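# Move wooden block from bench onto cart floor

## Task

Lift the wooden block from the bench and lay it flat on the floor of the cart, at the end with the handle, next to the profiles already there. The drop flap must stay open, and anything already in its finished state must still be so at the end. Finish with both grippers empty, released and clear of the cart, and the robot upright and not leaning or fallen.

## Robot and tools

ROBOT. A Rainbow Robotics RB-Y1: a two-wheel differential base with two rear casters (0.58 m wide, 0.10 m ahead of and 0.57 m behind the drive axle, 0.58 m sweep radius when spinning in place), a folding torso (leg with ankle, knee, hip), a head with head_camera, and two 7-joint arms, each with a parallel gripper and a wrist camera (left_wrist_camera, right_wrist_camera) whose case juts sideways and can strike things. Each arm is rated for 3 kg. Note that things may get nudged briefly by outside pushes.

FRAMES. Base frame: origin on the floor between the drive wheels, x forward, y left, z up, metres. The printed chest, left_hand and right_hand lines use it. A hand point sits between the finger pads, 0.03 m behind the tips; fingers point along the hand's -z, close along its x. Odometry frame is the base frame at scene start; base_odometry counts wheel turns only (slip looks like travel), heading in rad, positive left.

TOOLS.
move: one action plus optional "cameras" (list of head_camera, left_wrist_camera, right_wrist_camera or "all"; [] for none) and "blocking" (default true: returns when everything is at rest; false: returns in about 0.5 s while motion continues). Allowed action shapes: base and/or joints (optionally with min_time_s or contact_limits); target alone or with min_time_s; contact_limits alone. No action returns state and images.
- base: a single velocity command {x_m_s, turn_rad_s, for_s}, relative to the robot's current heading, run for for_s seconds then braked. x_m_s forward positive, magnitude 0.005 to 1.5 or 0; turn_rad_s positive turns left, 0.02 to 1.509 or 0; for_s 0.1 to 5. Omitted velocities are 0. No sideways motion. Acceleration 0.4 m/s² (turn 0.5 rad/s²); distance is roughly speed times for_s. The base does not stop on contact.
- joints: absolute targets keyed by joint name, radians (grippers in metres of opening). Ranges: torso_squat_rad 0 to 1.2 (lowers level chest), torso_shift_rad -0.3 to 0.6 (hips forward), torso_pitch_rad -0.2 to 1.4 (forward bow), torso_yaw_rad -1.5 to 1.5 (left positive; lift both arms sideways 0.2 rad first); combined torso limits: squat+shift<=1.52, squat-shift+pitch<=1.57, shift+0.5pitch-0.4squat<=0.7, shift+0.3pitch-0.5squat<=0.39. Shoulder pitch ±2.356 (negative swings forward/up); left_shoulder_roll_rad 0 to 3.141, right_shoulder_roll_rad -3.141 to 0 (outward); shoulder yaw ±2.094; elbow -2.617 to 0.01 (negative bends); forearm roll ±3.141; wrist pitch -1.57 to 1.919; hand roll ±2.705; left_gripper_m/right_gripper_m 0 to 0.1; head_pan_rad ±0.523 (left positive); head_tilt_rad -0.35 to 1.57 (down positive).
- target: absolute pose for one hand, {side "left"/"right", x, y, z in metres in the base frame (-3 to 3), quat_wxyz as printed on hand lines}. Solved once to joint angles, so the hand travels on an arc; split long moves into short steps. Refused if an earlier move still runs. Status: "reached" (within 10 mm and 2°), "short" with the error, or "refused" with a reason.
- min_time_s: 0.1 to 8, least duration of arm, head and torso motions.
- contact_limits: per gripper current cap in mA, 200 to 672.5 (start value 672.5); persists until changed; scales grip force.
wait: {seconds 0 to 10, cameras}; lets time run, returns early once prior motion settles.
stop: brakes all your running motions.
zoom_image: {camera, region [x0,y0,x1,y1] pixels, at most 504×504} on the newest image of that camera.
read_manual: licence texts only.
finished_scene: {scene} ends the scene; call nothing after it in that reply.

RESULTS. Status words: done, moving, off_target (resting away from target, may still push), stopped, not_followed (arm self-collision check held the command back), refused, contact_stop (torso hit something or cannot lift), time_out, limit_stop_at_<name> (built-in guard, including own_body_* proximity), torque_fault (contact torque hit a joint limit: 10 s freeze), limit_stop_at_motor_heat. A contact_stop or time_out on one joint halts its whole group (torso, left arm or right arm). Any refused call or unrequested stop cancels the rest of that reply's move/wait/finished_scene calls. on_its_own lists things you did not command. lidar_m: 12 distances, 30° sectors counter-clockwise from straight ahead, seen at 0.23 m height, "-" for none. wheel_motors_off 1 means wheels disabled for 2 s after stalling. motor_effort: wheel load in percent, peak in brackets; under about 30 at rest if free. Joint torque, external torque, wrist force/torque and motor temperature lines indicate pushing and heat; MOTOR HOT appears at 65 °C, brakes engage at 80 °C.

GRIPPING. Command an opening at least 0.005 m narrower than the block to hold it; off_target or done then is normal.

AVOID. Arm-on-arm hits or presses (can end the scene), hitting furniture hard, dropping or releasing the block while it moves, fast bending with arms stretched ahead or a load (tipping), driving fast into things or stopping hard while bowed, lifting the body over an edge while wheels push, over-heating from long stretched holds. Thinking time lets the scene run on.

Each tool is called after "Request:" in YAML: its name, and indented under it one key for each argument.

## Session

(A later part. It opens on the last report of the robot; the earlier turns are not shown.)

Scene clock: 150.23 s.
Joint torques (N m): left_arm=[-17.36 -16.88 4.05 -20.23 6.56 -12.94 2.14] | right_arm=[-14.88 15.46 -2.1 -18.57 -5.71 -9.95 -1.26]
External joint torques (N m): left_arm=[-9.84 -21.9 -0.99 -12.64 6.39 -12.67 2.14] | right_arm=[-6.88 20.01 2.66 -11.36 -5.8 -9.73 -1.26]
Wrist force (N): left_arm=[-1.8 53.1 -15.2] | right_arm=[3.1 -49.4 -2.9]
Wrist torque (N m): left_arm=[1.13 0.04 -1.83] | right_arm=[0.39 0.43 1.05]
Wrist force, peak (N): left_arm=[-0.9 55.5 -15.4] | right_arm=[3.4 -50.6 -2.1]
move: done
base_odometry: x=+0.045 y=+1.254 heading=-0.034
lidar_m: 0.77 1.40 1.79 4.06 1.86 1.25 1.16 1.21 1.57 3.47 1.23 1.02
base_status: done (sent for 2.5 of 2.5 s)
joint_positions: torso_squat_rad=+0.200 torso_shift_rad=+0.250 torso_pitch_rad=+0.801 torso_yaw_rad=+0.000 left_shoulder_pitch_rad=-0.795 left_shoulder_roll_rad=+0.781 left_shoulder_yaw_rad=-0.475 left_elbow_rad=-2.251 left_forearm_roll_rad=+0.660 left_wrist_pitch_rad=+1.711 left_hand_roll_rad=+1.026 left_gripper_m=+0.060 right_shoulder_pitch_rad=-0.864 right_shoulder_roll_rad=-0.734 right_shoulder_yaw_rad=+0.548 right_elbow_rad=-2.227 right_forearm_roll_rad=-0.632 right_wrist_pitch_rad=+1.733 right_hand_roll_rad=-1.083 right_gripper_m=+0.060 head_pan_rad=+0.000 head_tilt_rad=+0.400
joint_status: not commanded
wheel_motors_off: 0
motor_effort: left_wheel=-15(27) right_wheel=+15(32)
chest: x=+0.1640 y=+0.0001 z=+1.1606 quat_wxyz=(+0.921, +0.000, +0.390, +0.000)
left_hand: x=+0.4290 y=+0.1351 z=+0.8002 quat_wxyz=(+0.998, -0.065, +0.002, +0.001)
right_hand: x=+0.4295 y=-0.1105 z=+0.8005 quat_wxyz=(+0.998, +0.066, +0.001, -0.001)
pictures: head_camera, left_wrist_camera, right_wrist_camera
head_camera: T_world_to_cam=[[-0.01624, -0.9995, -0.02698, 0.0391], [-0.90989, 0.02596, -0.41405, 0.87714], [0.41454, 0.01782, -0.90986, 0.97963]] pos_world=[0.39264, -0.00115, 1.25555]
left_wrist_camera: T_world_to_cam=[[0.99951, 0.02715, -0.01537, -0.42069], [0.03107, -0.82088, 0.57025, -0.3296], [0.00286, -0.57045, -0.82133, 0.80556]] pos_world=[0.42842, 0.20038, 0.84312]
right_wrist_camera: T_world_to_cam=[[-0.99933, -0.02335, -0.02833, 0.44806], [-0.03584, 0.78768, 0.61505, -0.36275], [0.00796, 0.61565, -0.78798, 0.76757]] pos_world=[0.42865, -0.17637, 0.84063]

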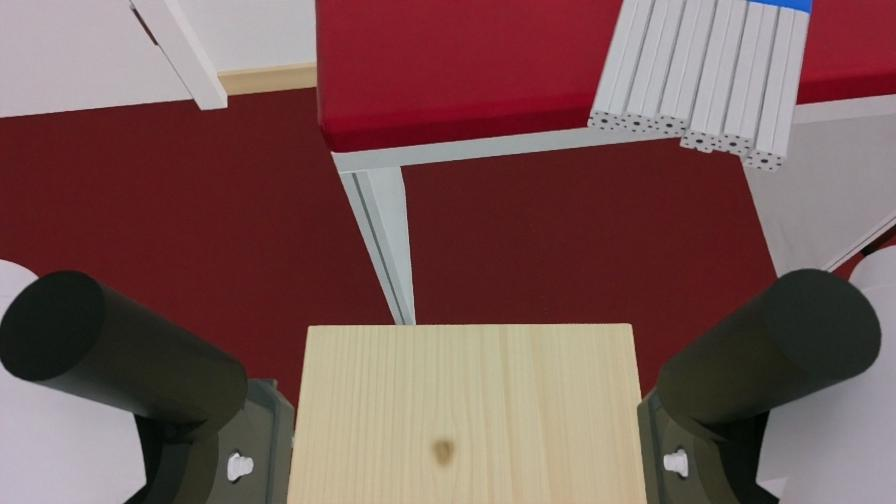

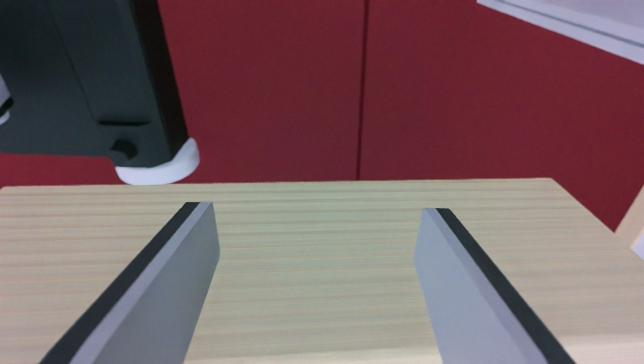

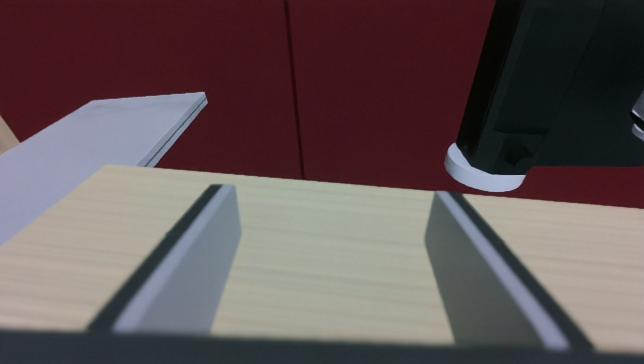

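Request:
move:
  base: {"turn_rad_s":-1.0,"for_s":1.753}

Request:
move:
  base: {"x_m_s":0.4,"for_s":3.575}

Request:
move:
  base: {"turn_rad_s":1.0,"for_s":1.772}
  cameras: ["all"]

Scene clock: 155.73 s.
Joint torques (N m): left_arm=[-17.24 -16.65 4.1 -20.27 6.73 -12.9 2.14] | right_arm=[-14.84 15.67 -1.92 -18.63 -5.66 -9.92 -1.13]
External joint torques (N m): left_arm=[-9.72 -21.67 -0.94 -12.68 6.56 -12.62 2.14] | right_arm=[-6.83 20.21 2.84 -11.43 -5.75 -9.7 -1.13]
Wrist force (N): left_arm=[-1.6 53.0 -16.3] | right_arm=[3.1 -49.5 -3.3]
Wrist torque (N m): left_arm=[1.08 0.09 -1.88] | right_arm=[0.39 0.45 1.08]
Wrist force, peak (N): left_arm=[-1.7 54.1 -15.9] | right_arm=[3.2 -50.4 -3.1]
move: done
base_odometry: x=+0.045 y=+1.254 heading=-1.594
lidar_m: 3.47 1.24 1.01 0.76 1.40 1.78 4.09 1.87 1.26 1.18 1.20 1.56
base_status: done (sent for 1.77 of 1.77 s)
joint_positions: torso_squat_rad=+0.200 torso_shift_rad=+0.250 torso_pitch_rad=+0.801 torso_yaw_rad=+0.000 left_shoulder_pitch_rad=-0.795 left_shoulder_roll_rad=+0.781 left_shoulder_yaw_rad=-0.475 left_elbow_rad=-2.251 left_forearm_roll_rad=+0.660 left_wrist_pitch_rad=+1.711 left_hand_roll_rad=+1.026 left_gripper_m=+0.060 right_shoulder_pitch_rad=-0.864 right_shoulder_roll_rad=-0.734 right_shoulder_yaw_rad=+0.548 right_elbow_rad=-2.227 right_forearm_roll_rad=-0.632 right_wrist_pitch_rad=+1.733 right_hand_roll_rad=-1.083 right_gripper_m=+0.060 head_pan_rad=+0.000 head_tilt_rad=+0.400
joint_status: not commanded
wheel_motors_off: 0
motor_effort: left_wheel=+13(34) right_wheel=-5(27)
chest: x=+0.1640 y=+0.0000 z=+1.1606 quat_wxyz=(+0.921, +0.000, +0.390, +0.000)
left_hand: x=+0.4290 y=+0.1350 z=+0.8002 quat_wxyz=(+0.998, -0.065, +0.002, +0.001)
right_hand: x=+0.4296 y=-0.1107 z=+0.8004 quat_wxyz=(+0.998, +0.066, +0.001, -0.001)
pictures: none

Scene clock: 160.67 s.
Joint torques (N m): left_arm=[-17.25 -16.56 4.36 -20.47 6.44 -12.89 2.14] | right_arm=[-15.19 16.22 -1.53 -18.68 -5.83 -9.91 -1.24]
External joint torques (N m): left_arm=[-9.72 -21.58 -0.68 -12.89 6.27 -12.62 2.14] | right_arm=[-7.18 20.77 3.22 -11.47 -5.92 -9.68 -1.24]
Wrist force (N): left_arm=[-1.7 53.0 -15.5] | right_arm=[3.0 -49.4 -2.7]
Wrist torque (N m): left_arm=[1.11 0.12 -1.86] | right_arm=[0.39 0.38 0.99]
Wrist force, peak (N): left_arm=[-2.7 53.9 -15.6] | right_arm=[3.4 -50.1 -2.7]
move: done
base_odometry: x=+0.011 y=-0.172 heading=-1.594
lidar_m: 3.10 1.06 0.72 0.68 0.69 1.72 4.45 1.66 1.13 1.06 1.06 1.39
base_status: done (sent for 3.57 of 3.57 s)
joint_positions: torso_squat_rad=+0.200 torso_shift_rad=+0.250 torso_pitch_rad=+0.801 torso_yaw_rad=+0.000 left_shoulder_pitch_rad=-0.795 left_shoulder_roll_rad=+0.781 left_shoulder_yaw_rad=-0.475 left_elbow_rad=-2.251 left_forearm_roll_rad=+0.660 left_wrist_pitch_rad=+1.711 left_hand_roll_rad=+1.026 left_gripper_m=+0.060 right_shoulder_pitch_rad=-0.864 right_shoulder_roll_rad=-0.734 right_shoulder_yaw_rad=+0.548 right_elbow_rad=-2.227 right_forearm_roll_rad=-0.631 right_wrist_pitch_rad=+1.733 right_hand_roll_rad=-1.083 right_gripper_m=+0.060 head_pan_rad=+0.000 head_tilt_rad=+0.400
joint_status: not commanded
wheel_motors_off: 0
motor_effort: left_wheel=+0(42) right_wheel=+2(24)
chest: x=+0.1640 y=+0.0001 z=+1.1606 quat_wxyz=(+0.921, +0.000, +0.390, +0.000)
left_hand: x=+0.4290 y=+0.1350 z=+0.8001 quat_wxyz=(+0.998, -0.065, +0.002, +0.001)
right_hand: x=+0.4296 y=-0.1107 z=+0.8004 quat_wxyz=(+0.998, +0.066, +0.001, -0.001)
pictures: none

Scene clock: 164.53 s.
Joint torques (N m): left_arm=[-17.39 -16.76 4.15 -20.56 6.51 -12.93 2.14] | right_arm=[-15.05 15.83 -1.64 -18.8 -5.82 -9.87 -1.22]
External joint torques (N m): left_arm=[-9.86 -21.78 -0.89 -12.98 6.34 -12.66 2.14] | right_arm=[-7.04 20.38 3.12 -11.59 -5.92 -9.64 -1.23]
Wrist force (N): left_arm=[-2.1 52.7 -15.4] | right_arm=[3.7 -49.8 -2.8]
Wrist torque (N m): left_arm=[1.12 0.04 -1.86] | right_arm=[0.43 0.43 1.01]
Wrist force, peak (N): left_arm=[-1.8 54.1 -15.5] | right_arm=[3.2 -50.3 -2.2]
move: done
base_odometry: x=+0.011 y=-0.172 heading=-0.034
lidar_m: 0.67 0.69 1.16 4.45 1.65 1.13 1.04 1.09 1.38 3.13 1.05 0.72
base_status: done (sent for 1.77 of 1.77 s)
joint_positions: torso_squat_rad=+0.200 torso_shift_rad=+0.250 torso_pitch_rad=+0.801 torso_yaw_rad=+0.000 left_shoulder_pitch_rad=-0.795 left_shoulder_roll_rad=+0.781 left_shoulder_yaw_rad=-0.475 left_elbow_rad=-2.251 left_forearm_roll_rad=+0.660 left_wrist_pitch_rad=+1.711 left_hand_roll_rad=+1.026 left_gripper_m=+0.060 right_shoulder_pitch_rad=-0.864 right_shoulder_roll_rad=-0.734 right_shoulder_yaw_rad=+0.548 right_elbow_rad=-2.227 right_forearm_roll_rad=-0.631 right_wrist_pitch_rad=+1.733 right_hand_roll_rad=-1.083 right_gripper_m=+0.060 head_pan_rad=+0.000 head_tilt_rad=+0.400
joint_status: not commanded
wheel_motors_off: 0
motor_effort: left_wheel=-6(34) right_wheel=+14(33)
chest: x=+0.1640 y=+0.0001 z=+1.1606 quat_wxyz=(+0.921, +0.000, +0.390, +0.000)
left_hand: x=+0.4290 y=+0.1350 z=+0.8001 quat_wxyz=(+0.998, -0.065, +0.002, +0.001)
right_hand: x=+0.4296 y=-0.1107 z=+0.8004 quat_wxyz=(+0.998, +0.065, +0.001, -0.001)
pictures: head_camera, left_wrist_camera, right_wrist_camera
head_camera: T_world_to_cam=[[-0.01624, -0.9995, -0.02697, 0.03909], [-0.90994, 0.02596, -0.41393, 0.87702], [0.41442, 0.01782, -0.90991, 0.97975]] pos_world=[0.39264, -0.00115, 1.25556]
left_wrist_camera: T_world_to_cam=[[0.99951, 0.02709, -0.01546, -0.42071], [0.03107, -0.82085, 0.57029, -0.32973], [0.00276, -0.57049, -0.8213, 0.80553]] pos_world=[0.42852, 0.20028, 0.84312]
right_wrist_camera: T_world_to_cam=[[-0.99933, -0.02327, -0.02827, 0.44812], [-0.03574, 0.78776, 0.61494, -0.3626], [0.00796, 0.61554, -0.78807, 0.76768]] pos_world=[0.42875, -0.17647, 0.84063]

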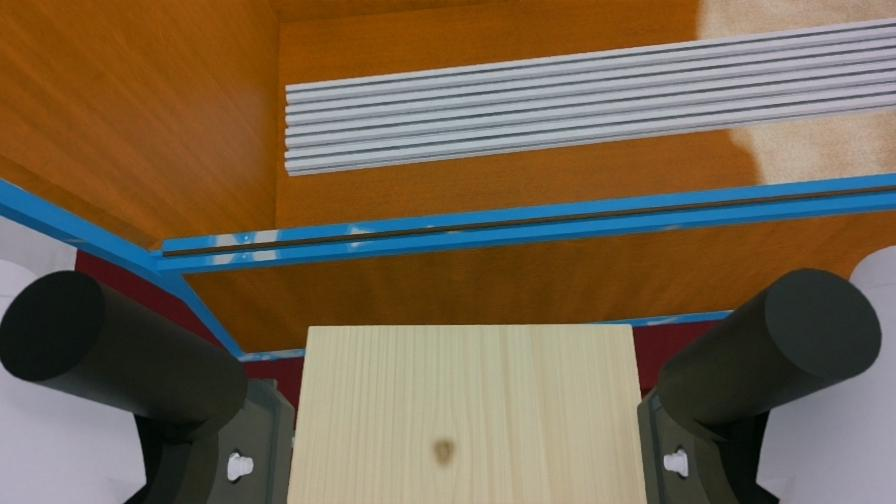

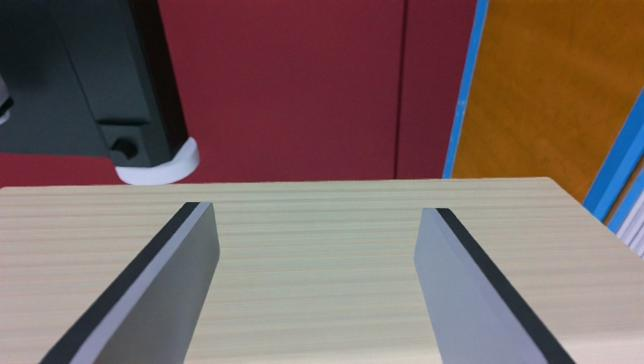

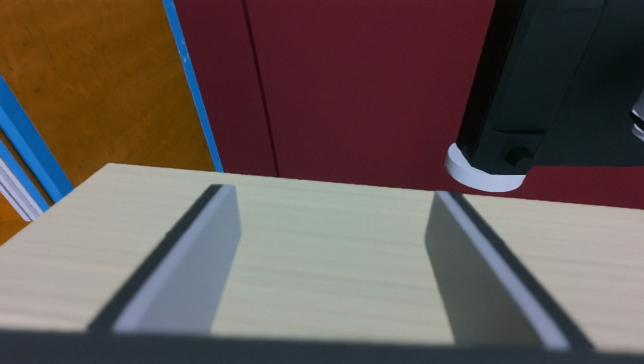

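Request:
move:
  base: {"turn_rad_s":-0.6,"for_s":0.587}

Request:
move:
  base: {"x_m_s":0.25,"for_s":1.8}

Request:
move:
  base: {"turn_rad_s":0.6,"for_s":0.681}
  cameras: ["all"]

Scene clock: 188.87 s.
Joint torques (N m): left_arm=[-17.37 -16.69 4.11 -20.28 6.53 -12.92 2.1] | right_arm=[-15.32 16.44 -1.28 -18.66 -5.82 -9.91 -1.09]
External joint torques (N m): left_arm=[-9.84 -21.71 -0.93 -12.7 6.36 -12.64 2.1] | right_arm=[-7.31 20.99 3.48 -11.46 -5.91 -9.69 -1.09]
Motor temperatures (°C): left_arm=[31 29 32 39 36 39 38] | right_arm=[35 31 32 34 37 41 34]
Wrist force (N): left_arm=[-1.1 53.7 -15.8] | right_arm=[3.8 -49.5 -2.9]
Wrist torque (N m): left_arm=[0.99 0.16 -1.87] | right_arm=[0.41 0.48 0.99]
Wrist force, peak (N): left_arm=[-1.8 54.1 -15.7] | right_arm=[3.7 -50.2 -2.1]
move: done
base_odometry: x=+0.011 y=-0.172 heading=-0.214
lidar_m: 0.67 0.68 1.10 2.97 2.16 1.22 1.06 1.07 1.23 2.11 3.09 0.78
base_status: done (sent for 0.6 of 0.6 s)
joint_positions: torso_squat_rad=+0.200 torso_shift_rad=+0.250 torso_pitch_rad=+0.801 torso_yaw_rad=+0.000 left_shoulder_pitch_rad=-0.795 left_shoulder_roll_rad=+0.781 left_shoulder_yaw_rad=-0.475 left_elbow_rad=-2.251 left_forearm_roll_rad=+0.660 left_wrist_pitch_rad=+1.711 left_hand_roll_rad=+1.026 left_gripper_m=+0.060 right_shoulder_pitch_rad=-0.864 right_shoulder_roll_rad=-0.734 right_shoulder_yaw_rad=+0.548 right_elbow_rad=-2.227 right_forearm_roll_rad=-0.631 right_wrist_pitch_rad=+1.733 right_hand_roll_rad=-1.083 right_gripper_m=+0.060 head_pan_rad=+0.000 head_tilt_rad=+0.400
joint_status: not commanded
wheel_motors_off: 0
motor_effort: left_wheel=+4(21) right_wheel=-14(32)
chest: x=+0.1640 y=+0.0000 z=+1.1606 quat_wxyz=(+0.921, +0.000, +0.390, +0.000)
left_hand: x=+0.4290 y=+0.1350 z=+0.8001 quat_wxyz=(+0.998, -0.065, +0.002, +0.001)
right_hand: x=+0.4296 y=-0.1107 z=+0.8004 quat_wxyz=(+0.998, +0.066, +0.001, -0.001)
pictures: none

Scene clock: 191.63 s.
Joint torques (N m): left_arm=[-16.86 -16.32 4.38 -20.58 6.49 -12.84 2.01] | right_arm=[-15.26 16.31 -1.53 -18.95 -5.74 -9.91 -1.17]
External joint torques (N m): left_arm=[-9.34 -21.34 -0.66 -13 6.31 -12.57 2.01] | right_arm=[-7.25 20.85 3.22 -11.74 -5.83 -9.69 -1.17]
Wrist force (N): left_arm=[-2.5 53.1 -15.6] | right_arm=[3.3 -49.0 -2.9]
Wrist torque (N m): left_arm=[1.13 -0.05 -1.90] | right_arm=[0.36 0.43 1.03]
Wrist force, peak (N): left_arm=[-2.2 54.0 -15.8] | right_arm=[3.2 -50.0 -3.2]
move: done
base_odometry: x=+0.451 y=-0.267 heading=-0.213
lidar_m: 0.24 0.24 0.29 0.96 3.05 1.74 1.50 1.50 1.73 2.98 0.49 0.28
base_status: done (sent for 1.8 of 1.8 s)
joint_positions: torso_squat_rad=+0.200 torso_shift_rad=+0.250 torso_pitch_rad=+0.801 torso_yaw_rad=+0.000 left_shoulder_pitch_rad=-0.795 left_shoulder_roll_rad=+0.781 left_shoulder_yaw_rad=-0.475 left_elbow_rad=-2.251 left_forearm_roll_rad=+0.660 left_wrist_pitch_rad=+1.711 left_hand_roll_rad=+1.026 left_gripper_m=+0.060 right_shoulder_pitch_rad=-0.864 right_shoulder_roll_rad=-0.734 right_shoulder_yaw_rad=+0.548 right_elbow_rad=-2.227 right_forearm_roll_rad=-0.632 right_wrist_pitch_rad=+1.733 right_hand_roll_rad=-1.083 right_gripper_m=+0.060 head_pan_rad=+0.000 head_tilt_rad=+0.400
joint_status: not commanded
wheel_motors_off: 0
motor_effort: left_wheel=+11(45) right_wheel=-13(28)
chest: x=+0.1641 y=+0.0000 z=+1.1606 quat_wxyz=(+0.921, +0.000, +0.390, +0.000)
left_hand: x=+0.4290 y=+0.1350 z=+0.8001 quat_wxyz=(+0.998, -0.065, +0.002, +0.001)
right_hand: x=+0.4296 y=-0.1107 z=+0.8004 quat_wxyz=(+0.998, +0.066, +0.001, -0.001)
pictures: none

Scene clock: 193.33 s.
Joint torques (N m): left_arm=[-17.3 -16.55 4.45 -20.44 6.63 -12.88 2.13] | right_arm=[-15.48 16.18 -1.17 -18.81 -5.74 -9.93 -1.24]
External joint torques (N m): left_arm=[-9.78 -21.57 -0.59 -12.86 6.45 -12.61 2.13] | right_arm=[-7.47 20.73 3.59 -11.6 -5.83 -9.71 -1.24]
Wrist force (N): left_arm=[-2.0 54.1 -15.6] | right_arm=[2.8 -49.4 -2.6]
Wrist torque (N m): left_arm=[0.99 0.04 -1.89] | right_arm=[0.39 0.40 1.00]
Wrist force, peak (N): left_arm=[-2.0 54.1 -15.6] | right_arm=[3.2 -50.2 -2.4]
move: done
base_odometry: x=+0.451 y=-0.267 heading=+0.009
lidar_m: 0.23 0.25 0.33 1.64 2.23 1.56 1.48 1.54 2.03 4.94 0.36 0.26
base_status: done (sent for 0.67 of 0.67 s)
joint_positions: torso_squat_rad=+0.200 torso_shift_rad=+0.250 torso_pitch_rad=+0.801 torso_yaw_rad=+0.000 left_shoulder_pitch_rad=-0.795 left_shoulder_roll_rad=+0.781 left_shoulder_yaw_rad=-0.475 left_elbow_rad=-2.251 left_forearm_roll_rad=+0.660 left_wrist_pitch_rad=+1.711 left_hand_roll_rad=+1.026 left_gripper_m=+0.060 right_shoulder_pitch_rad=-0.864 right_shoulder_roll_rad=-0.734 right_shoulder_yaw_rad=+0.548 right_elbow_rad=-2.227 right_forearm_roll_rad=-0.632 right_wrist_pitch_rad=+1.733 right_hand_roll_rad=-1.083 right_gripper_m=+0.060 head_pan_rad=+0.000 head_tilt_rad=+0.400
joint_status: not commanded
wheel_motors_off: 0
motor_effort: left_wheel=-10(32) right_wheel=+6(25)
chest: x=+0.1641 y=+0.0001 z=+1.1606 quat_wxyz=(+0.921, +0.000, +0.390, +0.000)
left_hand: x=+0.4290 y=+0.1350 z=+0.8001 quat_wxyz=(+0.998, -0.065, +0.002, +0.001)
right_hand: x=+0.4296 y=-0.1107 z=+0.8004 quat_wxyz=(+0.998, +0.065, +0.001, -0.001)
pictures: head_camera, left_wrist_camera, right_wrist_camera
head_camera: T_world_to_cam=[[-0.01624, -0.9995, -0.02697, 0.03899], [-0.90994, 0.02596, -0.41393, 0.87702], [0.41442, 0.01782, -0.90991, 0.97975]] pos_world=[0.39264, -0.00125, 1.25556]
left_wrist_camera: T_world_to_cam=[[0.99951, 0.02709, -0.01546, -0.42071], [0.03107, -0.82081, 0.57036, -0.3298], [0.00276, -0.57056, -0.82125, 0.8055]] pos_world=[0.42852, 0.20028, 0.84312]
right_wrist_camera: T_world_to_cam=[[-0.99933, -0.02319, -0.02821, 0.44808], [-0.03564, 0.78777, 0.61494, -0.36265], [0.00796, 0.61554, -0.78807, 0.76768]] pos_world=[0.42875, -0.17647, 0.84063]

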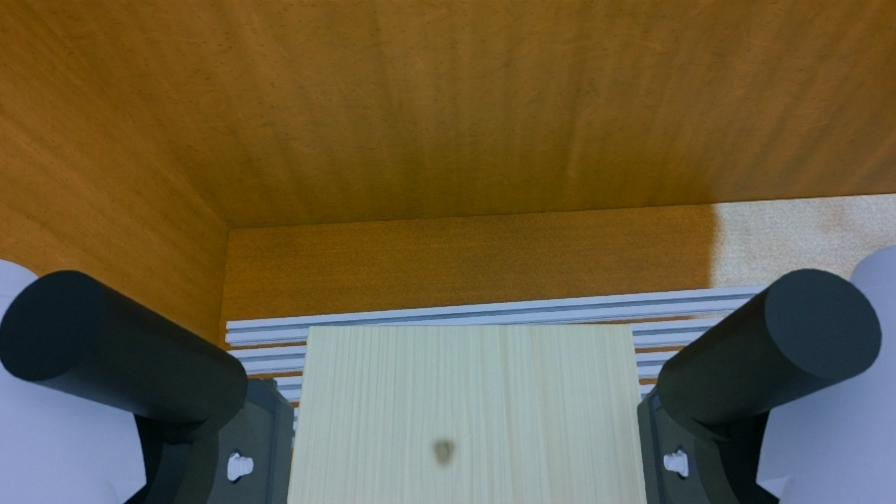

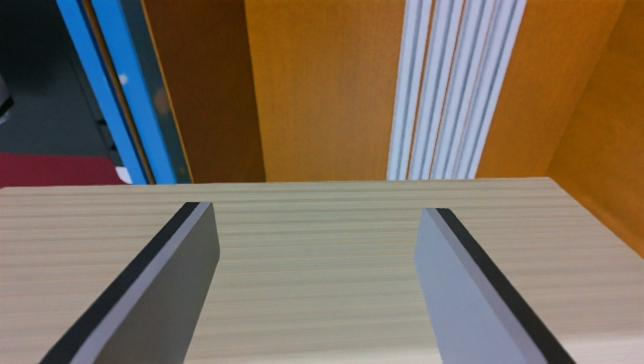

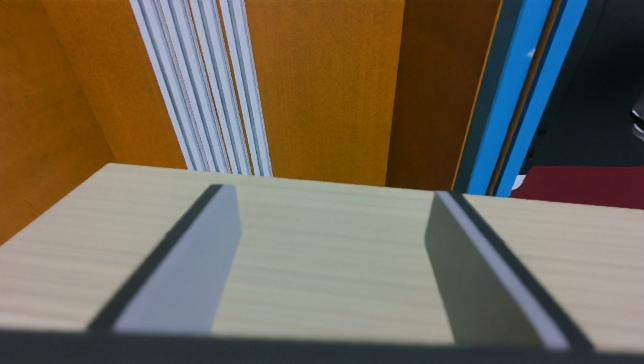

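Request:
move:
  target: {"side":"left","x":0.441,"y":0.131,"z":0.801,"quat_wxyz":[0.9976,-0.07,0,0]}

Request:
move:
  target: {"side":"right","x":0.455,"y":-0.107,"z":0.801,"quat_wxyz":[0.9976,0.07,0,0]}

Request:
move:
  target: {"side":"left","x":0.469,"y":0.131,"z":0.801,"quat_wxyz":[0.9976,-0.07,0,0]}

Request:
move:
  target: {"side":"right","x":0.469,"y":-0.107,"z":0.801,"quat_wxyz":[0.9976,0.07,0,0]}
  cameras: ["left_wrist_camera","right_wrist_camera"]

Scene clock: 199.77 s.
Joint torques (N m): left_arm=[-21.66 -16.41 8.63 -20.2 4.91 -14.43 2.05] | right_arm=[-13.9 18.65 3.14 -21.46 -8.79 -9.13 1.53]
External joint torques (N m): left_arm=[-13.56 -21.55 3.39 -12.69 4.73 -14.15 2.05] | right_arm=[-5.88 23.22 7.91 -14.24 -8.96 -8.89 1.53]
Wrist force (N): left_arm=[-10.9 54.0 -15.4] | right_arm=[12.1 -50.3 -2.5]
Wrist torque (N m): left_arm=[1.31 0.15 -1.88] | right_arm=[0.06 0.12 -1.44]
Wrist force, peak (N): left_arm=[-11.8 58.4 -14.1] | right_arm=[16.4 -54.1 -3.9]
move: done
base_odometry: x=+0.451 y=-0.267 heading=+0.009
lidar_m: 0.23 0.26 0.34 1.64 2.23 1.56 1.48 1.53 2.04 4.96 0.36 0.26
base_status: not commanded
joint_positions: torso_squat_rad=+0.200 torso_shift_rad=+0.250 torso_pitch_rad=+0.801 torso_yaw_rad=+0.000 left_shoulder_pitch_rad=-0.824 left_shoulder_roll_rad=+0.776 left_shoulder_yaw_rad=-0.466 left_elbow_rad=-2.214 left_forearm_roll_rad=+0.677 left_wrist_pitch_rad=+1.710 left_hand_roll_rad=+1.009 left_gripper_m=+0.060 right_shoulder_pitch_rad=-0.864 right_shoulder_roll_rad=-0.735 right_shoulder_yaw_rad=+0.547 right_elbow_rad=-2.226 right_forearm_roll_rad=-0.631 right_wrist_pitch_rad=+1.733 right_hand_roll_rad=-1.083 right_gripper_m=+0.060 head_pan_rad=+0.000 head_tilt_rad=+0.400
joint_status: all done
wheel_motors_off: 0
motor_effort: left_wheel=-15(16) right_wheel=+8(8)
chest: x=+0.1640 y=+0.0001 z=+1.1606 quat_wxyz=(+0.921, +0.000, +0.390, +0.000)
left_hand: x=+0.4397 y=+0.1350 z=+0.7997 quat_wxyz=(+0.998, -0.064, +0.002, +0.001)
left_hand_status: reached (checked arc that bows 1 mm and turns the hand up to 1 deg, planned for 0.2 s): 4 mm and 0.7 deg off.
right_hand: x=+0.4303 y=-0.1112 z=+0.8004 quat_wxyz=(+0.998, +0.065, +0.000, -0.002)
pictures: none

Scene clock: 200.53 s.
Joint torques (N m): left_arm=[-12.98 -19.81 -4.95 -23.6 11.54 -10.45 -2.18] | right_arm=[-25.06 19.33 -7.26 -20.36 -4.09 -13.64 -1.94]
External joint torques (N m): left_arm=[-4.81 -24.99 -10.21 -16.1 11.37 -10.16 -2.18] | right_arm=[-15.81 24.16 -2.1 -13.31 -4.17 -13.42 -1.94]
Wrist force (N): left_arm=[17.4 58.5 -7.2] | right_arm=[-15.2 -56.1 -11.0]
Wrist torque (N m): left_arm=[-0.06 0.20 2.39] | right_arm=[-0.40 -0.11 2.19]
Wrist force, peak (N): left_arm=[19.6 64.4 -11.7] | right_arm=[-13.2 -60.4 -4.1]
move: done
base_odometry: x=+0.451 y=-0.267 heading=+0.009
lidar_m: 0.24 0.24 0.34 1.65 2.24 1.56 1.48 1.54 2.05 4.97 0.36 0.26
base_status: not commanded
joint_positions: torso_squat_rad=+0.200 torso_shift_rad=+0.250 torso_pitch_rad=+0.801 torso_yaw_rad=+0.000 left_shoulder_pitch_rad=-0.826 left_shoulder_roll_rad=+0.777 left_shoulder_yaw_rad=-0.462 left_elbow_rad=-2.213 left_forearm_roll_rad=+0.675 left_wrist_pitch_rad=+1.709 left_hand_roll_rad=+1.010 left_gripper_m=+0.060 right_shoulder_pitch_rad=-0.924 right_shoulder_roll_rad=-0.724 right_shoulder_yaw_rad=+0.522 right_elbow_rad=-2.139 right_forearm_roll_rad=-0.670 right_wrist_pitch_rad=+1.727 right_hand_roll_rad=-1.039 right_gripper_m=+0.060 head_pan_rad=+0.000 head_tilt_rad=+0.400
joint_status: all done
wheel_motors_off: 0
motor_effort: left_wheel=-15(17) right_wheel=+8(10)
chest: x=+0.1641 y=+0.0001 z=+1.1606 quat_wxyz=(+0.921, +0.000, +0.390, +0.000)
left_hand: x=+0.4422 y=+0.1356 z=+0.8004 quat_wxyz=(+0.998, -0.064, -0.001, +0.003)
right_hand: x=+0.4540 y=-0.1115 z=+0.7989 quat_wxyz=(+0.998, +0.064, +0.002, -0.001)
right_hand_status: reached (checked arc that bows 2 mm and turns the hand up to 1 deg, planned for 0.3 s): 5 mm and 0.8 deg off.
pictures: none

Scene clock: 201.23 s.
Joint torques (N m): left_arm=[-20.55 -14.17 7.77 -18.02 5.08 -11.88 1.58] | right_arm=[-16.86 17.12 0.12 -20.92 -8.3 -8.63 1.22]
External joint torques (N m): left_arm=[-10.94 -19.62 2.04 -10.67 4.89 -11.62 1.58] | right_arm=[-7.56 21.96 5.3 -13.86 -8.39 -8.42 1.22]
Wrist force (N): left_arm=[-9.9 50.1 -11.6] | right_arm=[11.4 -47.0 -6.3]
Wrist torque (N m): left_arm=[0.49 0.20 -1.72] | right_arm=[-0.11 0.16 -1.48]
Wrist force, peak (N): left_arm=[18.0 60.7 -10.2] | right_arm=[-17.6 -59.6 -7.5]
move: done
base_odometry: x=+0.451 y=-0.267 heading=+0.009
lidar_m: 0.23 0.25 0.34 1.63 2.22 1.56 1.48 1.54 2.04 4.95 0.36 0.25
base_status: not commanded
joint_positions: torso_squat_rad=+0.200 torso_shift_rad=+0.250 torso_pitch_rad=+0.801 torso_yaw_rad=+0.000 left_shoulder_pitch_rad=-0.899 left_shoulder_roll_rad=+0.762 left_shoulder_yaw_rad=-0.443 left_elbow_rad=-2.114 left_forearm_roll_rad=+0.715 left_wrist_pitch_rad=+1.707 left_hand_roll_rad=+0.962 left_gripper_m=+0.060 right_shoulder_pitch_rad=-0.926 right_shoulder_roll_rad=-0.724 right_shoulder_yaw_rad=+0.520 right_elbow_rad=-2.139 right_forearm_roll_rad=-0.669 right_wrist_pitch_rad=+1.726 right_hand_roll_rad=-1.040 right_gripper_m=+0.060 head_pan_rad=+0.000 head_tilt_rad=+0.400
joint_status: all done
wheel_motors_off: 0
motor_effort: left_wheel=-14(16) right_wheel=+8(10)
chest: x=+0.1641 y=+0.0001 z=+1.1606 quat_wxyz=(+0.921, +0.000, +0.390, +0.000)
left_hand: x=+0.4683 y=+0.1346 z=+0.7995 quat_wxyz=(+0.998, -0.065, +0.002, +0.001)
left_hand_status: reached (checked arc that bows 2 mm and turns the hand up to 1 deg, planned for 0.4 s): 4 mm and 0.6 deg off.
right_hand: x=+0.4556 y=-0.1110 z=+0.7997 quat_wxyz=(+0.998, +0.065, +0.000, -0.002)
pictures: none

Scene clock: 201.83 s.
Joint torques (N m): left_arm=[-17.53 -15.42 4 -18.6 7.11 -10.74 1.46] | right_arm=[-20.85 16.47 -4.47 -18.75 -5.8 -9.76 -1.32]
External joint torques (N m): left_arm=[-7.9 -20.89 -1.74 -11.26 6.9 -10.51 1.47] | right_arm=[-10.89 21.33 0.9 -11.77 -5.72 -9.57 -1.34]
Wrist force (N): left_arm=[1.4 48.4 -10.7] | right_arm=[-0.4 -46.1 -7.0]
Wrist torque (N m): left_arm=[0.55 -0.01 -1.61] | right_arm=[-0.27 -0.06 1.59]
Wrist force, peak (N): left_arm=[0.1 54.8 -10.4] | right_arm=[2.1 -51.2 -6.2]
move: done
base_odometry: x=+0.451 y=-0.267 heading=+0.009
lidar_m: 0.24 0.25 0.34 1.64 2.22 1.57 1.48 1.55 2.05 4.94 0.37 0.25
base_status: not commanded
joint_positions: torso_squat_rad=+0.200 torso_shift_rad=+0.250 torso_pitch_rad=+0.801 torso_yaw_rad=+0.000 left_shoulder_pitch_rad=-0.900 left_shoulder_roll_rad=+0.762 left_shoulder_yaw_rad=-0.442 left_elbow_rad=-2.114 left_forearm_roll_rad=+0.714 left_wrist_pitch_rad=+1.706 left_hand_roll_rad=+0.962 left_gripper_m=+0.060 right_shoulder_pitch_rad=-0.958 right_shoulder_roll_rad=-0.719 right_shoulder_yaw_rad=+0.507 right_elbow_rad=-2.094 right_forearm_roll_rad=-0.688 right_wrist_pitch_rad=+1.722 right_hand_roll_rad=-1.017 right_gripper_m=+0.060 head_pan_rad=+0.000 head_tilt_rad=+0.400
joint_status: all done
wheel_motors_off: 0
motor_effort: left_wheel=-13(16) right_wheel=+9(10)
chest: x=+0.1640 y=+0.0001 z=+1.1606 quat_wxyz=(+0.921, +0.000, +0.390, +0.000)
left_hand: x=+0.4690 y=+0.1348 z=+0.7998 quat_wxyz=(+0.998, -0.065, +0.001, +0.002)
right_hand: x=+0.4685 y=-0.1109 z=+0.8001 quat_wxyz=(+0.998, +0.065, +0.000, -0.002)
right_hand_status: reached (checked arc that bows 1 mm and turns the hand up to 1 deg, planned for 0.2 s): 4 mm and 0.6 deg off.
left_wrist_camera: T_world_to_cam=[[0.9995, 0.02843, -0.01409, -0.4619], [0.03139, -0.82064, 0.57059, -0.33143], [0.00466, -0.57074, -0.82112, 0.80392]] pos_world=[0.46832, 0.19998, 0.84271]
right_wrist_camera: T_world_to_cam=[[-0.99935, -0.02184, -0.02866, 0.48748], [-0.03485, 0.78807, 0.6146, -0.36096], [0.00917, 0.6152, -0.78831, 0.76684]] pos_world=[0.46755, -0.17666, 0.84033]

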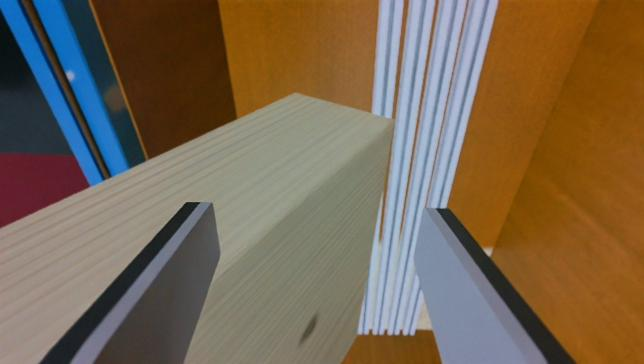

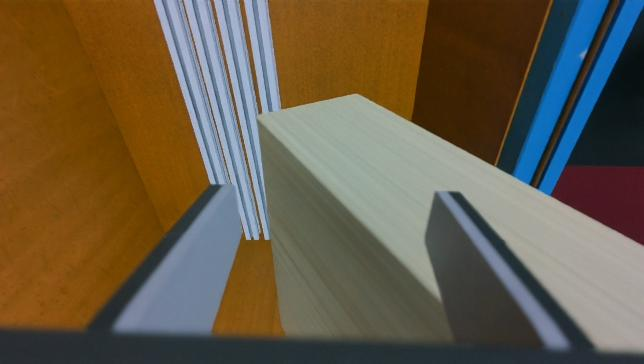

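Request:
move:
  joints: {"torso_squat_rad":1.05,"torso_shift_rad":0.45}
  min_time_s: 5
  cameras: ["all"]

Scene clock: 212.60 s.
Joint torques (N m): left_arm=[-10.4 -16.22 5.03 -16.38 5.51 -8.49 1.33] | right_arm=[-2.82 33.31 -1.45 -16.07 -4.64 -7.67 -1.48]
External joint torques (N m): left_arm=[-0.4 -21.7 -0.84 -9.1 5.36 -8.18 1.33] | right_arm=[7.5 38.52 4.13 -9.2 -4.77 -7.43 -1.48]
Wrist force (N): left_arm=[1.2 38.4 -12.0] | right_arm=[0.1 -35.4 -8.9]
Wrist torque (N m): left_arm=[0.44 0.06 -1.17] | right_arm=[-0.40 -0.08 1.26]
Wrist force, peak (N): left_arm=[1.8 50.4 -13.5] | right_arm=[1.1 -52.1 -7.5]
move: contact_stop
base_odometry: x=+0.451 y=-0.267 heading=+0.009
lidar_m: 0.22 0.24 0.33 1.65 2.22 1.57 1.49 1.55 2.04 4.95 0.37 0.26
base_status: not commanded
joint_positions: torso_squat_rad=+1.025 torso_shift_rad=+0.436 torso_pitch_rad=+0.780 torso_yaw_rad=-0.004 left_shoulder_pitch_rad=-0.902 left_shoulder_roll_rad=+0.762 left_shoulder_yaw_rad=-0.442 left_elbow_rad=-2.115 left_forearm_roll_rad=+0.715 left_wrist_pitch_rad=+1.706 left_hand_roll_rad=+0.962 left_gripper_m=+0.060 right_shoulder_pitch_rad=-0.963 right_shoulder_roll_rad=-0.723 right_shoulder_yaw_rad=+0.506 right_elbow_rad=-2.095 right_forearm_roll_rad=-0.688 right_wrist_pitch_rad=+1.722 right_hand_roll_rad=-1.017 right_gripper_m=+0.060 head_pan_rad=+0.000 head_tilt_rad=+0.400
joint_status: torso_squat_rad contact_stop (moved +0.825 of +0.850); the others done
wheel_motors_off: 0
on_its_own: torso_squat_rad is held at +1.025, not at your +1.050, since a contact_stop
motor_effort: left_wheel=-11(33) right_wheel=-13(23)
chest: x=+0.1430 y=+0.0007 z=+0.8298 quat_wxyz=(+0.925, -0.001, +0.380, -0.002)
left_hand: x=+0.4563 y=+0.1330 z=+0.4754 quat_wxyz=(+0.998, -0.068, -0.010, -0.001)
right_hand: x=+0.4571 y=-0.1131 z=+0.4774 quat_wxyz=(+0.998, +0.062, -0.013, -0.002)
pictures: head_camera, left_wrist_camera, right_wrist_camera
head_camera: T_world_to_cam=[[-0.01758, -0.99957, -0.02344, 0.02764], [-0.90119, 0.02599, -0.43264, 0.73529], [0.43307, 0.01352, -0.90126, 0.67751]] pos_world=[0.36972, -0.00064, 0.92938]
left_wrist_camera: T_world_to_cam=[[0.99964, 0.02566, 0.00838, -0.464], [0.01617, -0.81774, 0.57535, -0.14316], [0.02162, -0.57501, -0.81786, 0.52789]] pos_world=[0.45473, 0.19838, 0.518]
right_wrist_camera: T_world_to_cam=[[-0.99826, -0.02052, -0.05537, 0.47919], [-0.05005, 0.79162, 0.60896, -0.15119], [0.03133, 0.61067, -0.79127, 0.5047]] pos_world=[0.45497, -0.17868, 0.51795]

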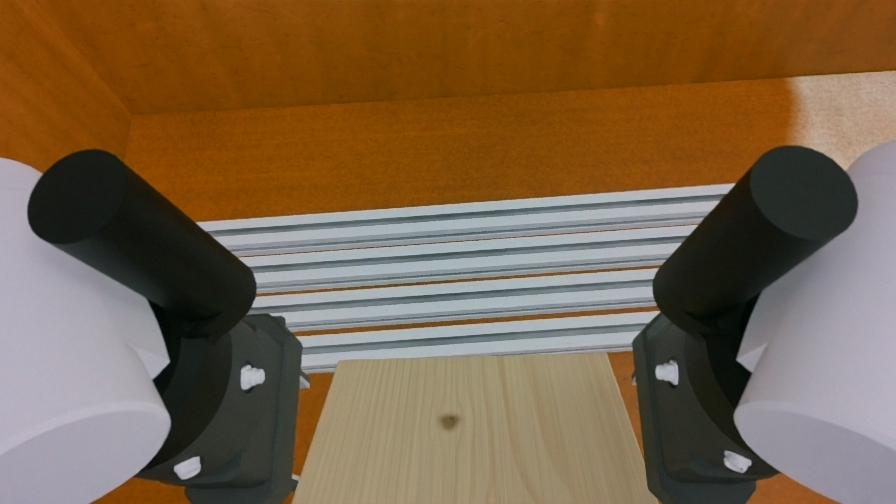

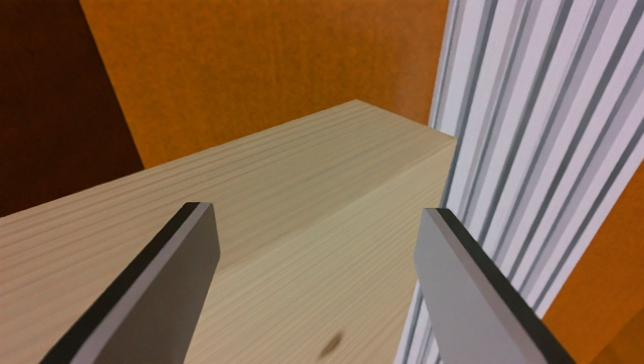

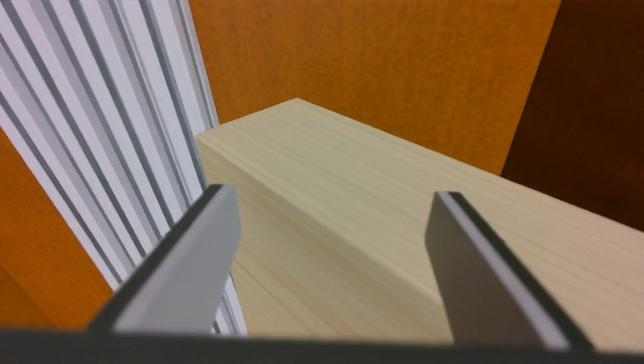

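Request:
move:
  joints: {"torso_squat_rad":0.2,"torso_shift_rad":0.25,"torso_pitch_rad":0.8,"torso_yaw_rad":0}
  min_time_s: 4
  cameras: ["head_camera"]

Request:
move:
  base: {"x_m_s":-0.25,"for_s":1.8}

Request:
move:
  base: {"turn_rad_s":1.0,"for_s":1.766}

Request:
move:
  base: {"x_m_s":0.4,"for_s":3.78}

Request:
move:
  base: {"turn_rad_s":-1.0,"for_s":1.785}
  cameras: ["all"]

Scene clock: 231.37 s.
Joint torques (N m): left_arm=[-16.99 -14.29 4.97 -17.9 6.95 -10.55 1.43] | right_arm=[-17.86 17.59 -2.72 -18.54 -5.9 -9.65 -1.44]
External joint torques (N m): left_arm=[-7.36 -19.75 -0.77 -10.55 6.77 -10.28 1.44] | right_arm=[-7.89 22.59 2.66 -11.55 -5.98 -9.43 -1.44]
Wrist force (N): left_arm=[1.7 48.9 -11.4] | right_arm=[0.1 -46.9 -7.9]
Wrist torque (N m): left_arm=[0.66 0.06 -1.55] | right_arm=[-0.38 -0.08 1.61]
Wrist force, peak (N): left_arm=[1.8 50.1 -11.7] | right_arm=[0.1 -46.9 -8.6]
move: done
base_odometry: x=+0.451 y=-0.267 heading=+0.009
lidar_m: 0.23 0.24 0.33 1.64 2.22 1.57 1.48 1.55 2.04 4.95 0.36 0.25
base_status: not commanded
joint_positions: torso_squat_rad=+0.200 torso_shift_rad=+0.250 torso_pitch_rad=+0.801 torso_yaw_rad=+0.000 left_shoulder_pitch_rad=-0.900 left_shoulder_roll_rad=+0.762 left_shoulder_yaw_rad=-0.442 left_elbow_rad=-2.115 left_forearm_roll_rad=+0.714 left_wrist_pitch_rad=+1.706 left_hand_roll_rad=+0.962 left_gripper_m=+0.060 right_shoulder_pitch_rad=-0.959 right_shoulder_roll_rad=-0.719 right_shoulder_yaw_rad=+0.507 right_elbow_rad=-2.094 right_forearm_roll_rad=-0.688 right_wrist_pitch_rad=+1.722 right_hand_roll_rad=-1.017 right_gripper_m=+0.060 head_pan_rad=+0.000 head_tilt_rad=+0.400
joint_status: all done
wheel_motors_off: 0
motor_effort: left_wheel=-4(10) right_wheel=+0(12)
chest: x=+0.1640 y=+0.0002 z=+1.1606 quat_wxyz=(+0.921, +0.000, +0.390, +0.000)
left_hand: x=+0.4689 y=+0.1346 z=+0.7998 quat_wxyz=(+0.998, -0.065, +0.001, +0.001)
right_hand: x=+0.4689 y=-0.1110 z=+0.8003 quat_wxyz=(+0.998, +0.065, +0.000, -0.002)
head_camera: T_world_to_cam=[[-0.01628, -0.99951, -0.02688, 0.03899], [-0.90994, 0.02596, -0.41393, 0.87702], [0.41442, 0.01772, -0.90991, 0.97975]] pos_world=[0.39264, -0.00115, 1.25556]

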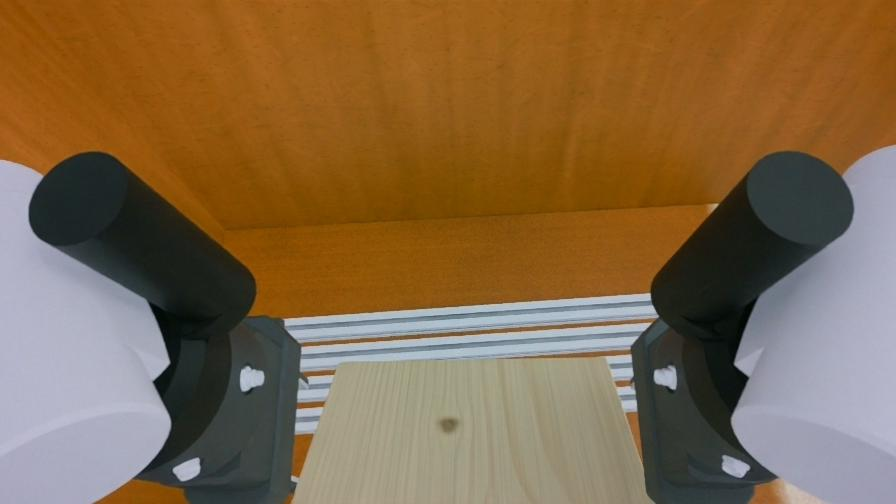

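Scene clock: 234.10 s.
Joint torques (N m): left_arm=[-17.34 -14.44 4.81 -17.94 7.14 -10.56 1.38] | right_arm=[-18.98 17.35 -2.87 -18.8 -6 -9.85 -1.4]
External joint torques (N m): left_arm=[-7.71 -19.9 -0.92 -10.6 6.96 -10.29 1.38] | right_arm=[-9.02 22.34 2.5 -11.82 -6.09 -9.63 -1.4]
Wrist force (N): left_arm=[1.4 48.5 -11.2] | right_arm=[0.2 -46.2 -7.8]
Wrist torque (N m): left_arm=[0.69 -0.04 -1.57] | right_arm=[-0.44 -0.06 1.62]
Wrist force, peak (N): left_arm=[2.2 49.9 -10.7] | right_arm=[-0.6 -46.7 -8.2]
move: done
base_odometry: x=+0.001 y=-0.272 heading=+0.009
lidar_m: 0.69 0.71 1.24 4.88 1.54 1.10 1.03 1.08 1.43 3.48 1.02 0.72
base_status: done (sent for 1.8 of 1.8 s)
joint_positions: torso_squat_rad=+0.200 torso_shift_rad=+0.250 torso_pitch_rad=+0.801 torso_yaw_rad=+0.000 left_shoulder_pitch_rad=-0.900 left_shoulder_roll_rad=+0.762 left_shoulder_yaw_rad=-0.442 left_elbow_rad=-2.114 left_forearm_roll_rad=+0.714 left_wrist_pitch_rad=+1.706 left_hand_roll_rad=+0.962 left_gripper_m=+0.060 right_shoulder_pitch_rad=-0.959 right_shoulder_roll_rad=-0.719 right_shoulder_yaw_rad=+0.507 right_elbow_rad=-2.094 right_forearm_roll_rad=-0.688 right_wrist_pitch_rad=+1.722 right_hand_roll_rad=-1.017 right_gripper_m=+0.060 head_pan_rad=+0.000 head_tilt_rad=+0.400
joint_status: not commanded
wheel_motors_off: 0
motor_effort: left_wheel=+5(26) right_wheel=-3(26)
chest: x=+0.1640 y=+0.0001 z=+1.1606 quat_wxyz=(+0.921, +0.000, +0.390, +0.000)
left_hand: x=+0.4689 y=+0.1346 z=+0.7999 quat_wxyz=(+0.998, -0.065, +0.001, +0.001)
right_hand: x=+0.4688 y=-0.1109 z=+0.8003 quat_wxyz=(+0.998, +0.065, +0.000, -0.002)
pictures: none

Scene clock: 237.97 s.
Joint torques (N m): left_arm=[-17.09 -14.71 4.51 -17.94 7.11 -10.52 1.45] | right_arm=[-19.1 17.01 -2.61 -18.75 -6.06 -9.6 -1.37]
External joint torques (N m): left_arm=[-7.46 -20.17 -1.23 -10.6 6.93 -10.25 1.46] | right_arm=[-9.13 22.01 2.77 -11.76 -6.14 -9.38 -1.37]
Wrist force (N): left_arm=[0.9 48.4 -11.4] | right_arm=[-0.2 -46.4 -7.8]
Wrist torque (N m): left_arm=[0.61 0.01 -1.53] | right_arm=[-0.42 -0.06 1.59]
Wrist force, peak (N): left_arm=[2.0 49.6 -10.6] | right_arm=[-0.2 -47.2 -7.9]
move: done
base_odometry: x=+0.001 y=-0.272 heading=+1.569
lidar_m: 4.95 1.55 1.07 1.03 1.06 1.42 3.47 1.05 0.73 0.69 0.72 1.23
base_status: done (sent for 1.77 of 1.77 s)
joint_positions: torso_squat_rad=+0.200 torso_shift_rad=+0.250 torso_pitch_rad=+0.801 torso_yaw_rad=+0.000 left_shoulder_pitch_rad=-0.900 left_shoulder_roll_rad=+0.762 left_shoulder_yaw_rad=-0.442 left_elbow_rad=-2.114 left_forearm_roll_rad=+0.714 left_wrist_pitch_rad=+1.706 left_hand_roll_rad=+0.962 left_gripper_m=+0.060 right_shoulder_pitch_rad=-0.959 right_shoulder_roll_rad=-0.719 right_shoulder_yaw_rad=+0.507 right_elbow_rad=-2.094 right_forearm_roll_rad=-0.688 right_wrist_pitch_rad=+1.722 right_hand_roll_rad=-1.017 right_gripper_m=+0.060 head_pan_rad=+0.000 head_tilt_rad=+0.400
joint_status: not commanded
wheel_motors_off: 0
motor_effort: left_wheel=-6(29) right_wheel=+13(35)
chest: x=+0.1640 y=+0.0001 z=+1.1606 quat_wxyz=(+0.921, +0.000, +0.390, +0.000)
left_hand: x=+0.4690 y=+0.1347 z=+0.7999 quat_wxyz=(+0.998, -0.065, +0.001, +0.001)
right_hand: x=+0.4688 y=-0.1109 z=+0.8003 quat_wxyz=(+0.998, +0.065, +0.000, -0.002)
pictures: none

Scene clock: 243.07 s.
Joint torques (N m): left_arm=[-16.72 -14.97 4.44 -18.03 7.21 -10.61 1.57] | right_arm=[-19.34 16.62 -2.65 -18.75 -6.11 -9.7 -1.4]
External joint torques (N m): left_arm=[-7.09 -20.44 -1.3 -10.69 7.03 -10.34 1.57] | right_arm=[-9.37 21.61 2.72 -11.77 -6.19 -9.49 -1.4]
Wrist force (N): left_arm=[1.9 48.6 -10.7] | right_arm=[0.1 -45.3 -8.1]
Wrist torque (N m): left_arm=[0.64 0.10 -1.56] | right_arm=[-0.52 -0.09 1.60]
Wrist force, peak (N): left_arm=[1.3 49.7 -11.0] | right_arm=[-0.1 -47.3 -6.7]
move: done
base_odometry: x=+0.004 y=+1.235 heading=+1.570
lidar_m: 4.38 1.66 1.15 1.10 1.14 1.50 3.73 1.27 1.08 0.86 1.48 1.96
base_status: done (sent for 3.77 of 3.77 s)
joint_positions: torso_squat_rad=+0.200 torso_shift_rad=+0.250 torso_pitch_rad=+0.801 torso_yaw_rad=+0.000 left_shoulder_pitch_rad=-0.900 left_shoulder_roll_rad=+0.762 left_shoulder_yaw_rad=-0.442 left_elbow_rad=-2.114 left_forearm_roll_rad=+0.714 left_wrist_pitch_rad=+1.706 left_hand_roll_rad=+0.962 left_gripper_m=+0.060 right_shoulder_pitch_rad=-0.958 right_shoulder_roll_rad=-0.719 right_shoulder_yaw_rad=+0.507 right_elbow_rad=-2.094 right_forearm_roll_rad=-0.688 right_wrist_pitch_rad=+1.722 right_hand_roll_rad=-1.017 right_gripper_m=+0.060 head_pan_rad=+0.000 head_tilt_rad=+0.400
joint_status: not commanded
wheel_motors_off: 0
motor_effort: left_wheel=+5(26) right_wheel=-4(41)
chest: x=+0.1640 y=+0.0001 z=+1.1606 quat_wxyz=(+0.921, +0.000, +0.390, +0.000)
left_hand: x=+0.4690 y=+0.1347 z=+0.7998 quat_wxyz=(+0.998, -0.065, +0.001, +0.001)
right_hand: x=+0.4688 y=-0.1109 z=+0.8002 quat_wxyz=(+0.998, +0.065, +0.000, -0.002)
pictures: none

Scene clock: 247.00 s.
Joint torques (N m): left_arm=[-16.94 -14.7 4.29 -18.19 7.19 -10.46 1.47] | right_arm=[-19.25 16.42 -2.76 -18.84 -6.21 -9.69 -1.41]
External joint torques (N m): left_arm=[-7.31 -20.17 -1.45 -10.86 7.01 -10.19 1.47] | right_arm=[-9.28 21.41 2.62 -11.85 -6.3 -9.47 -1.41]
Wrist force (N): left_arm=[1.7 48.8 -10.8] | right_arm=[0.0 -46.5 -8.0]
Wrist torque (N m): left_arm=[0.56 0.03 -1.56] | right_arm=[-0.39 -0.06 1.60]
Wrist force, peak (N): left_arm=[2.1 49.7 -11.1] | right_arm=[0.9 -47.0 -7.6]
move: done
base_odometry: x=+0.004 y=+1.235 heading=-0.050
lidar_m: 0.84 1.48 1.85 4.08 1.78 1.18 1.11 1.13 1.45 3.13 1.26 1.06
base_status: done (sent for 1.8 of 1.8 s)
joint_positions: torso_squat_rad=+0.200 torso_shift_rad=+0.250 torso_pitch_rad=+0.801 torso_yaw_rad=+0.000 left_shoulder_pitch_rad=-0.900 left_shoulder_roll_rad=+0.762 left_shoulder_yaw_rad=-0.442 left_elbow_rad=-2.114 left_forearm_roll_rad=+0.714 left_wrist_pitch_rad=+1.706 left_hand_roll_rad=+0.962 left_gripper_m=+0.060 right_shoulder_pitch_rad=-0.958 right_shoulder_roll_rad=-0.719 right_shoulder_yaw_rad=+0.507 right_elbow_rad=-2.094 right_forearm_roll_rad=-0.688 right_wrist_pitch_rad=+1.722 right_hand_roll_rad=-1.017 right_gripper_m=+0.060 head_pan_rad=+0.000 head_tilt_rad=+0.400
joint_status: not commanded
wheel_motors_off: 0
motor_effort: left_wheel=+15(35) right_wheel=-7(35)
chest: x=+0.1641 y=+0.0001 z=+1.1606 quat_wxyz=(+0.921, +0.000, +0.390, +0.000)
left_hand: x=+0.4690 y=+0.1346 z=+0.7998 quat_wxyz=(+0.998, -0.065, +0.001, +0.001)
right_hand: x=+0.4688 y=-0.1109 z=+0.8002 quat_wxyz=(+0.998, +0.065, +0.000, -0.002)
pictures: head_camera, left_wrist_camera, right_wrist_camera
head_camera: T_world_to_cam=[[-0.01634, -0.9995, -0.02701, 0.03908], [-0.90994, 0.02606, -0.41392, 0.8771], [0.41442, 0.01782, -0.90991, 0.97971]] pos_world=[0.39274, -0.00125, 1.25556]
left_wrist_camera: T_world_to_cam=[[0.9995, 0.02827, -0.01398, -0.46196], [0.03119, -0.82053, 0.57075, -0.33158], [0.00466, -0.5709, -0.821, 0.8038]] pos_world=[0.46832, 0.19988, 0.84272]
right_wrist_camera: T_world_to_cam=[[-0.99934, -0.02155, -0.0292, 0.48818], [-0.03496, 0.78799, 0.61469, -0.36097], [0.00977, 0.61531, -0.78822, 0.76664]] pos_world=[0.46775, -0.17676, 0.84043]

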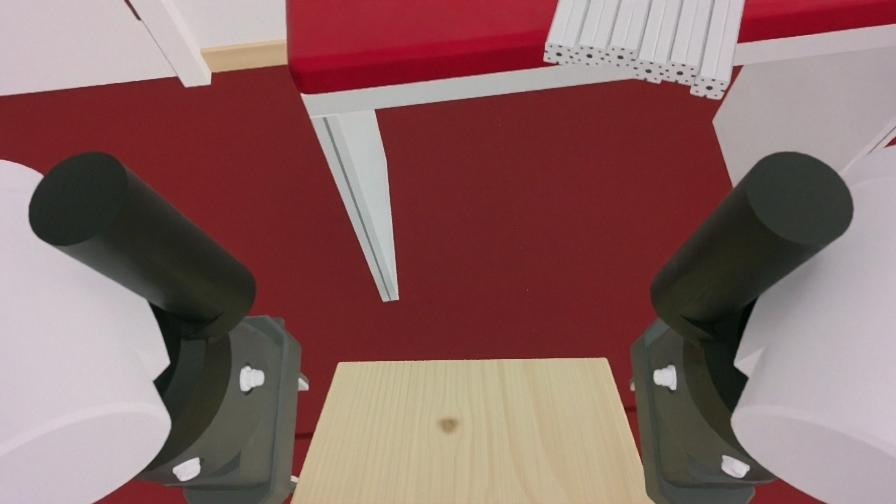

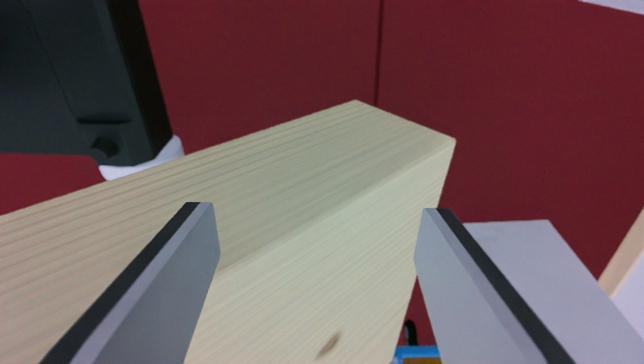

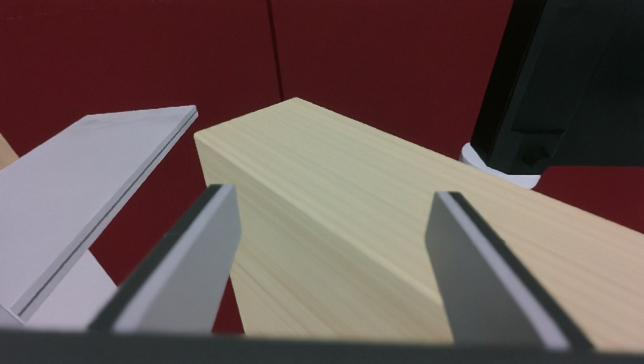

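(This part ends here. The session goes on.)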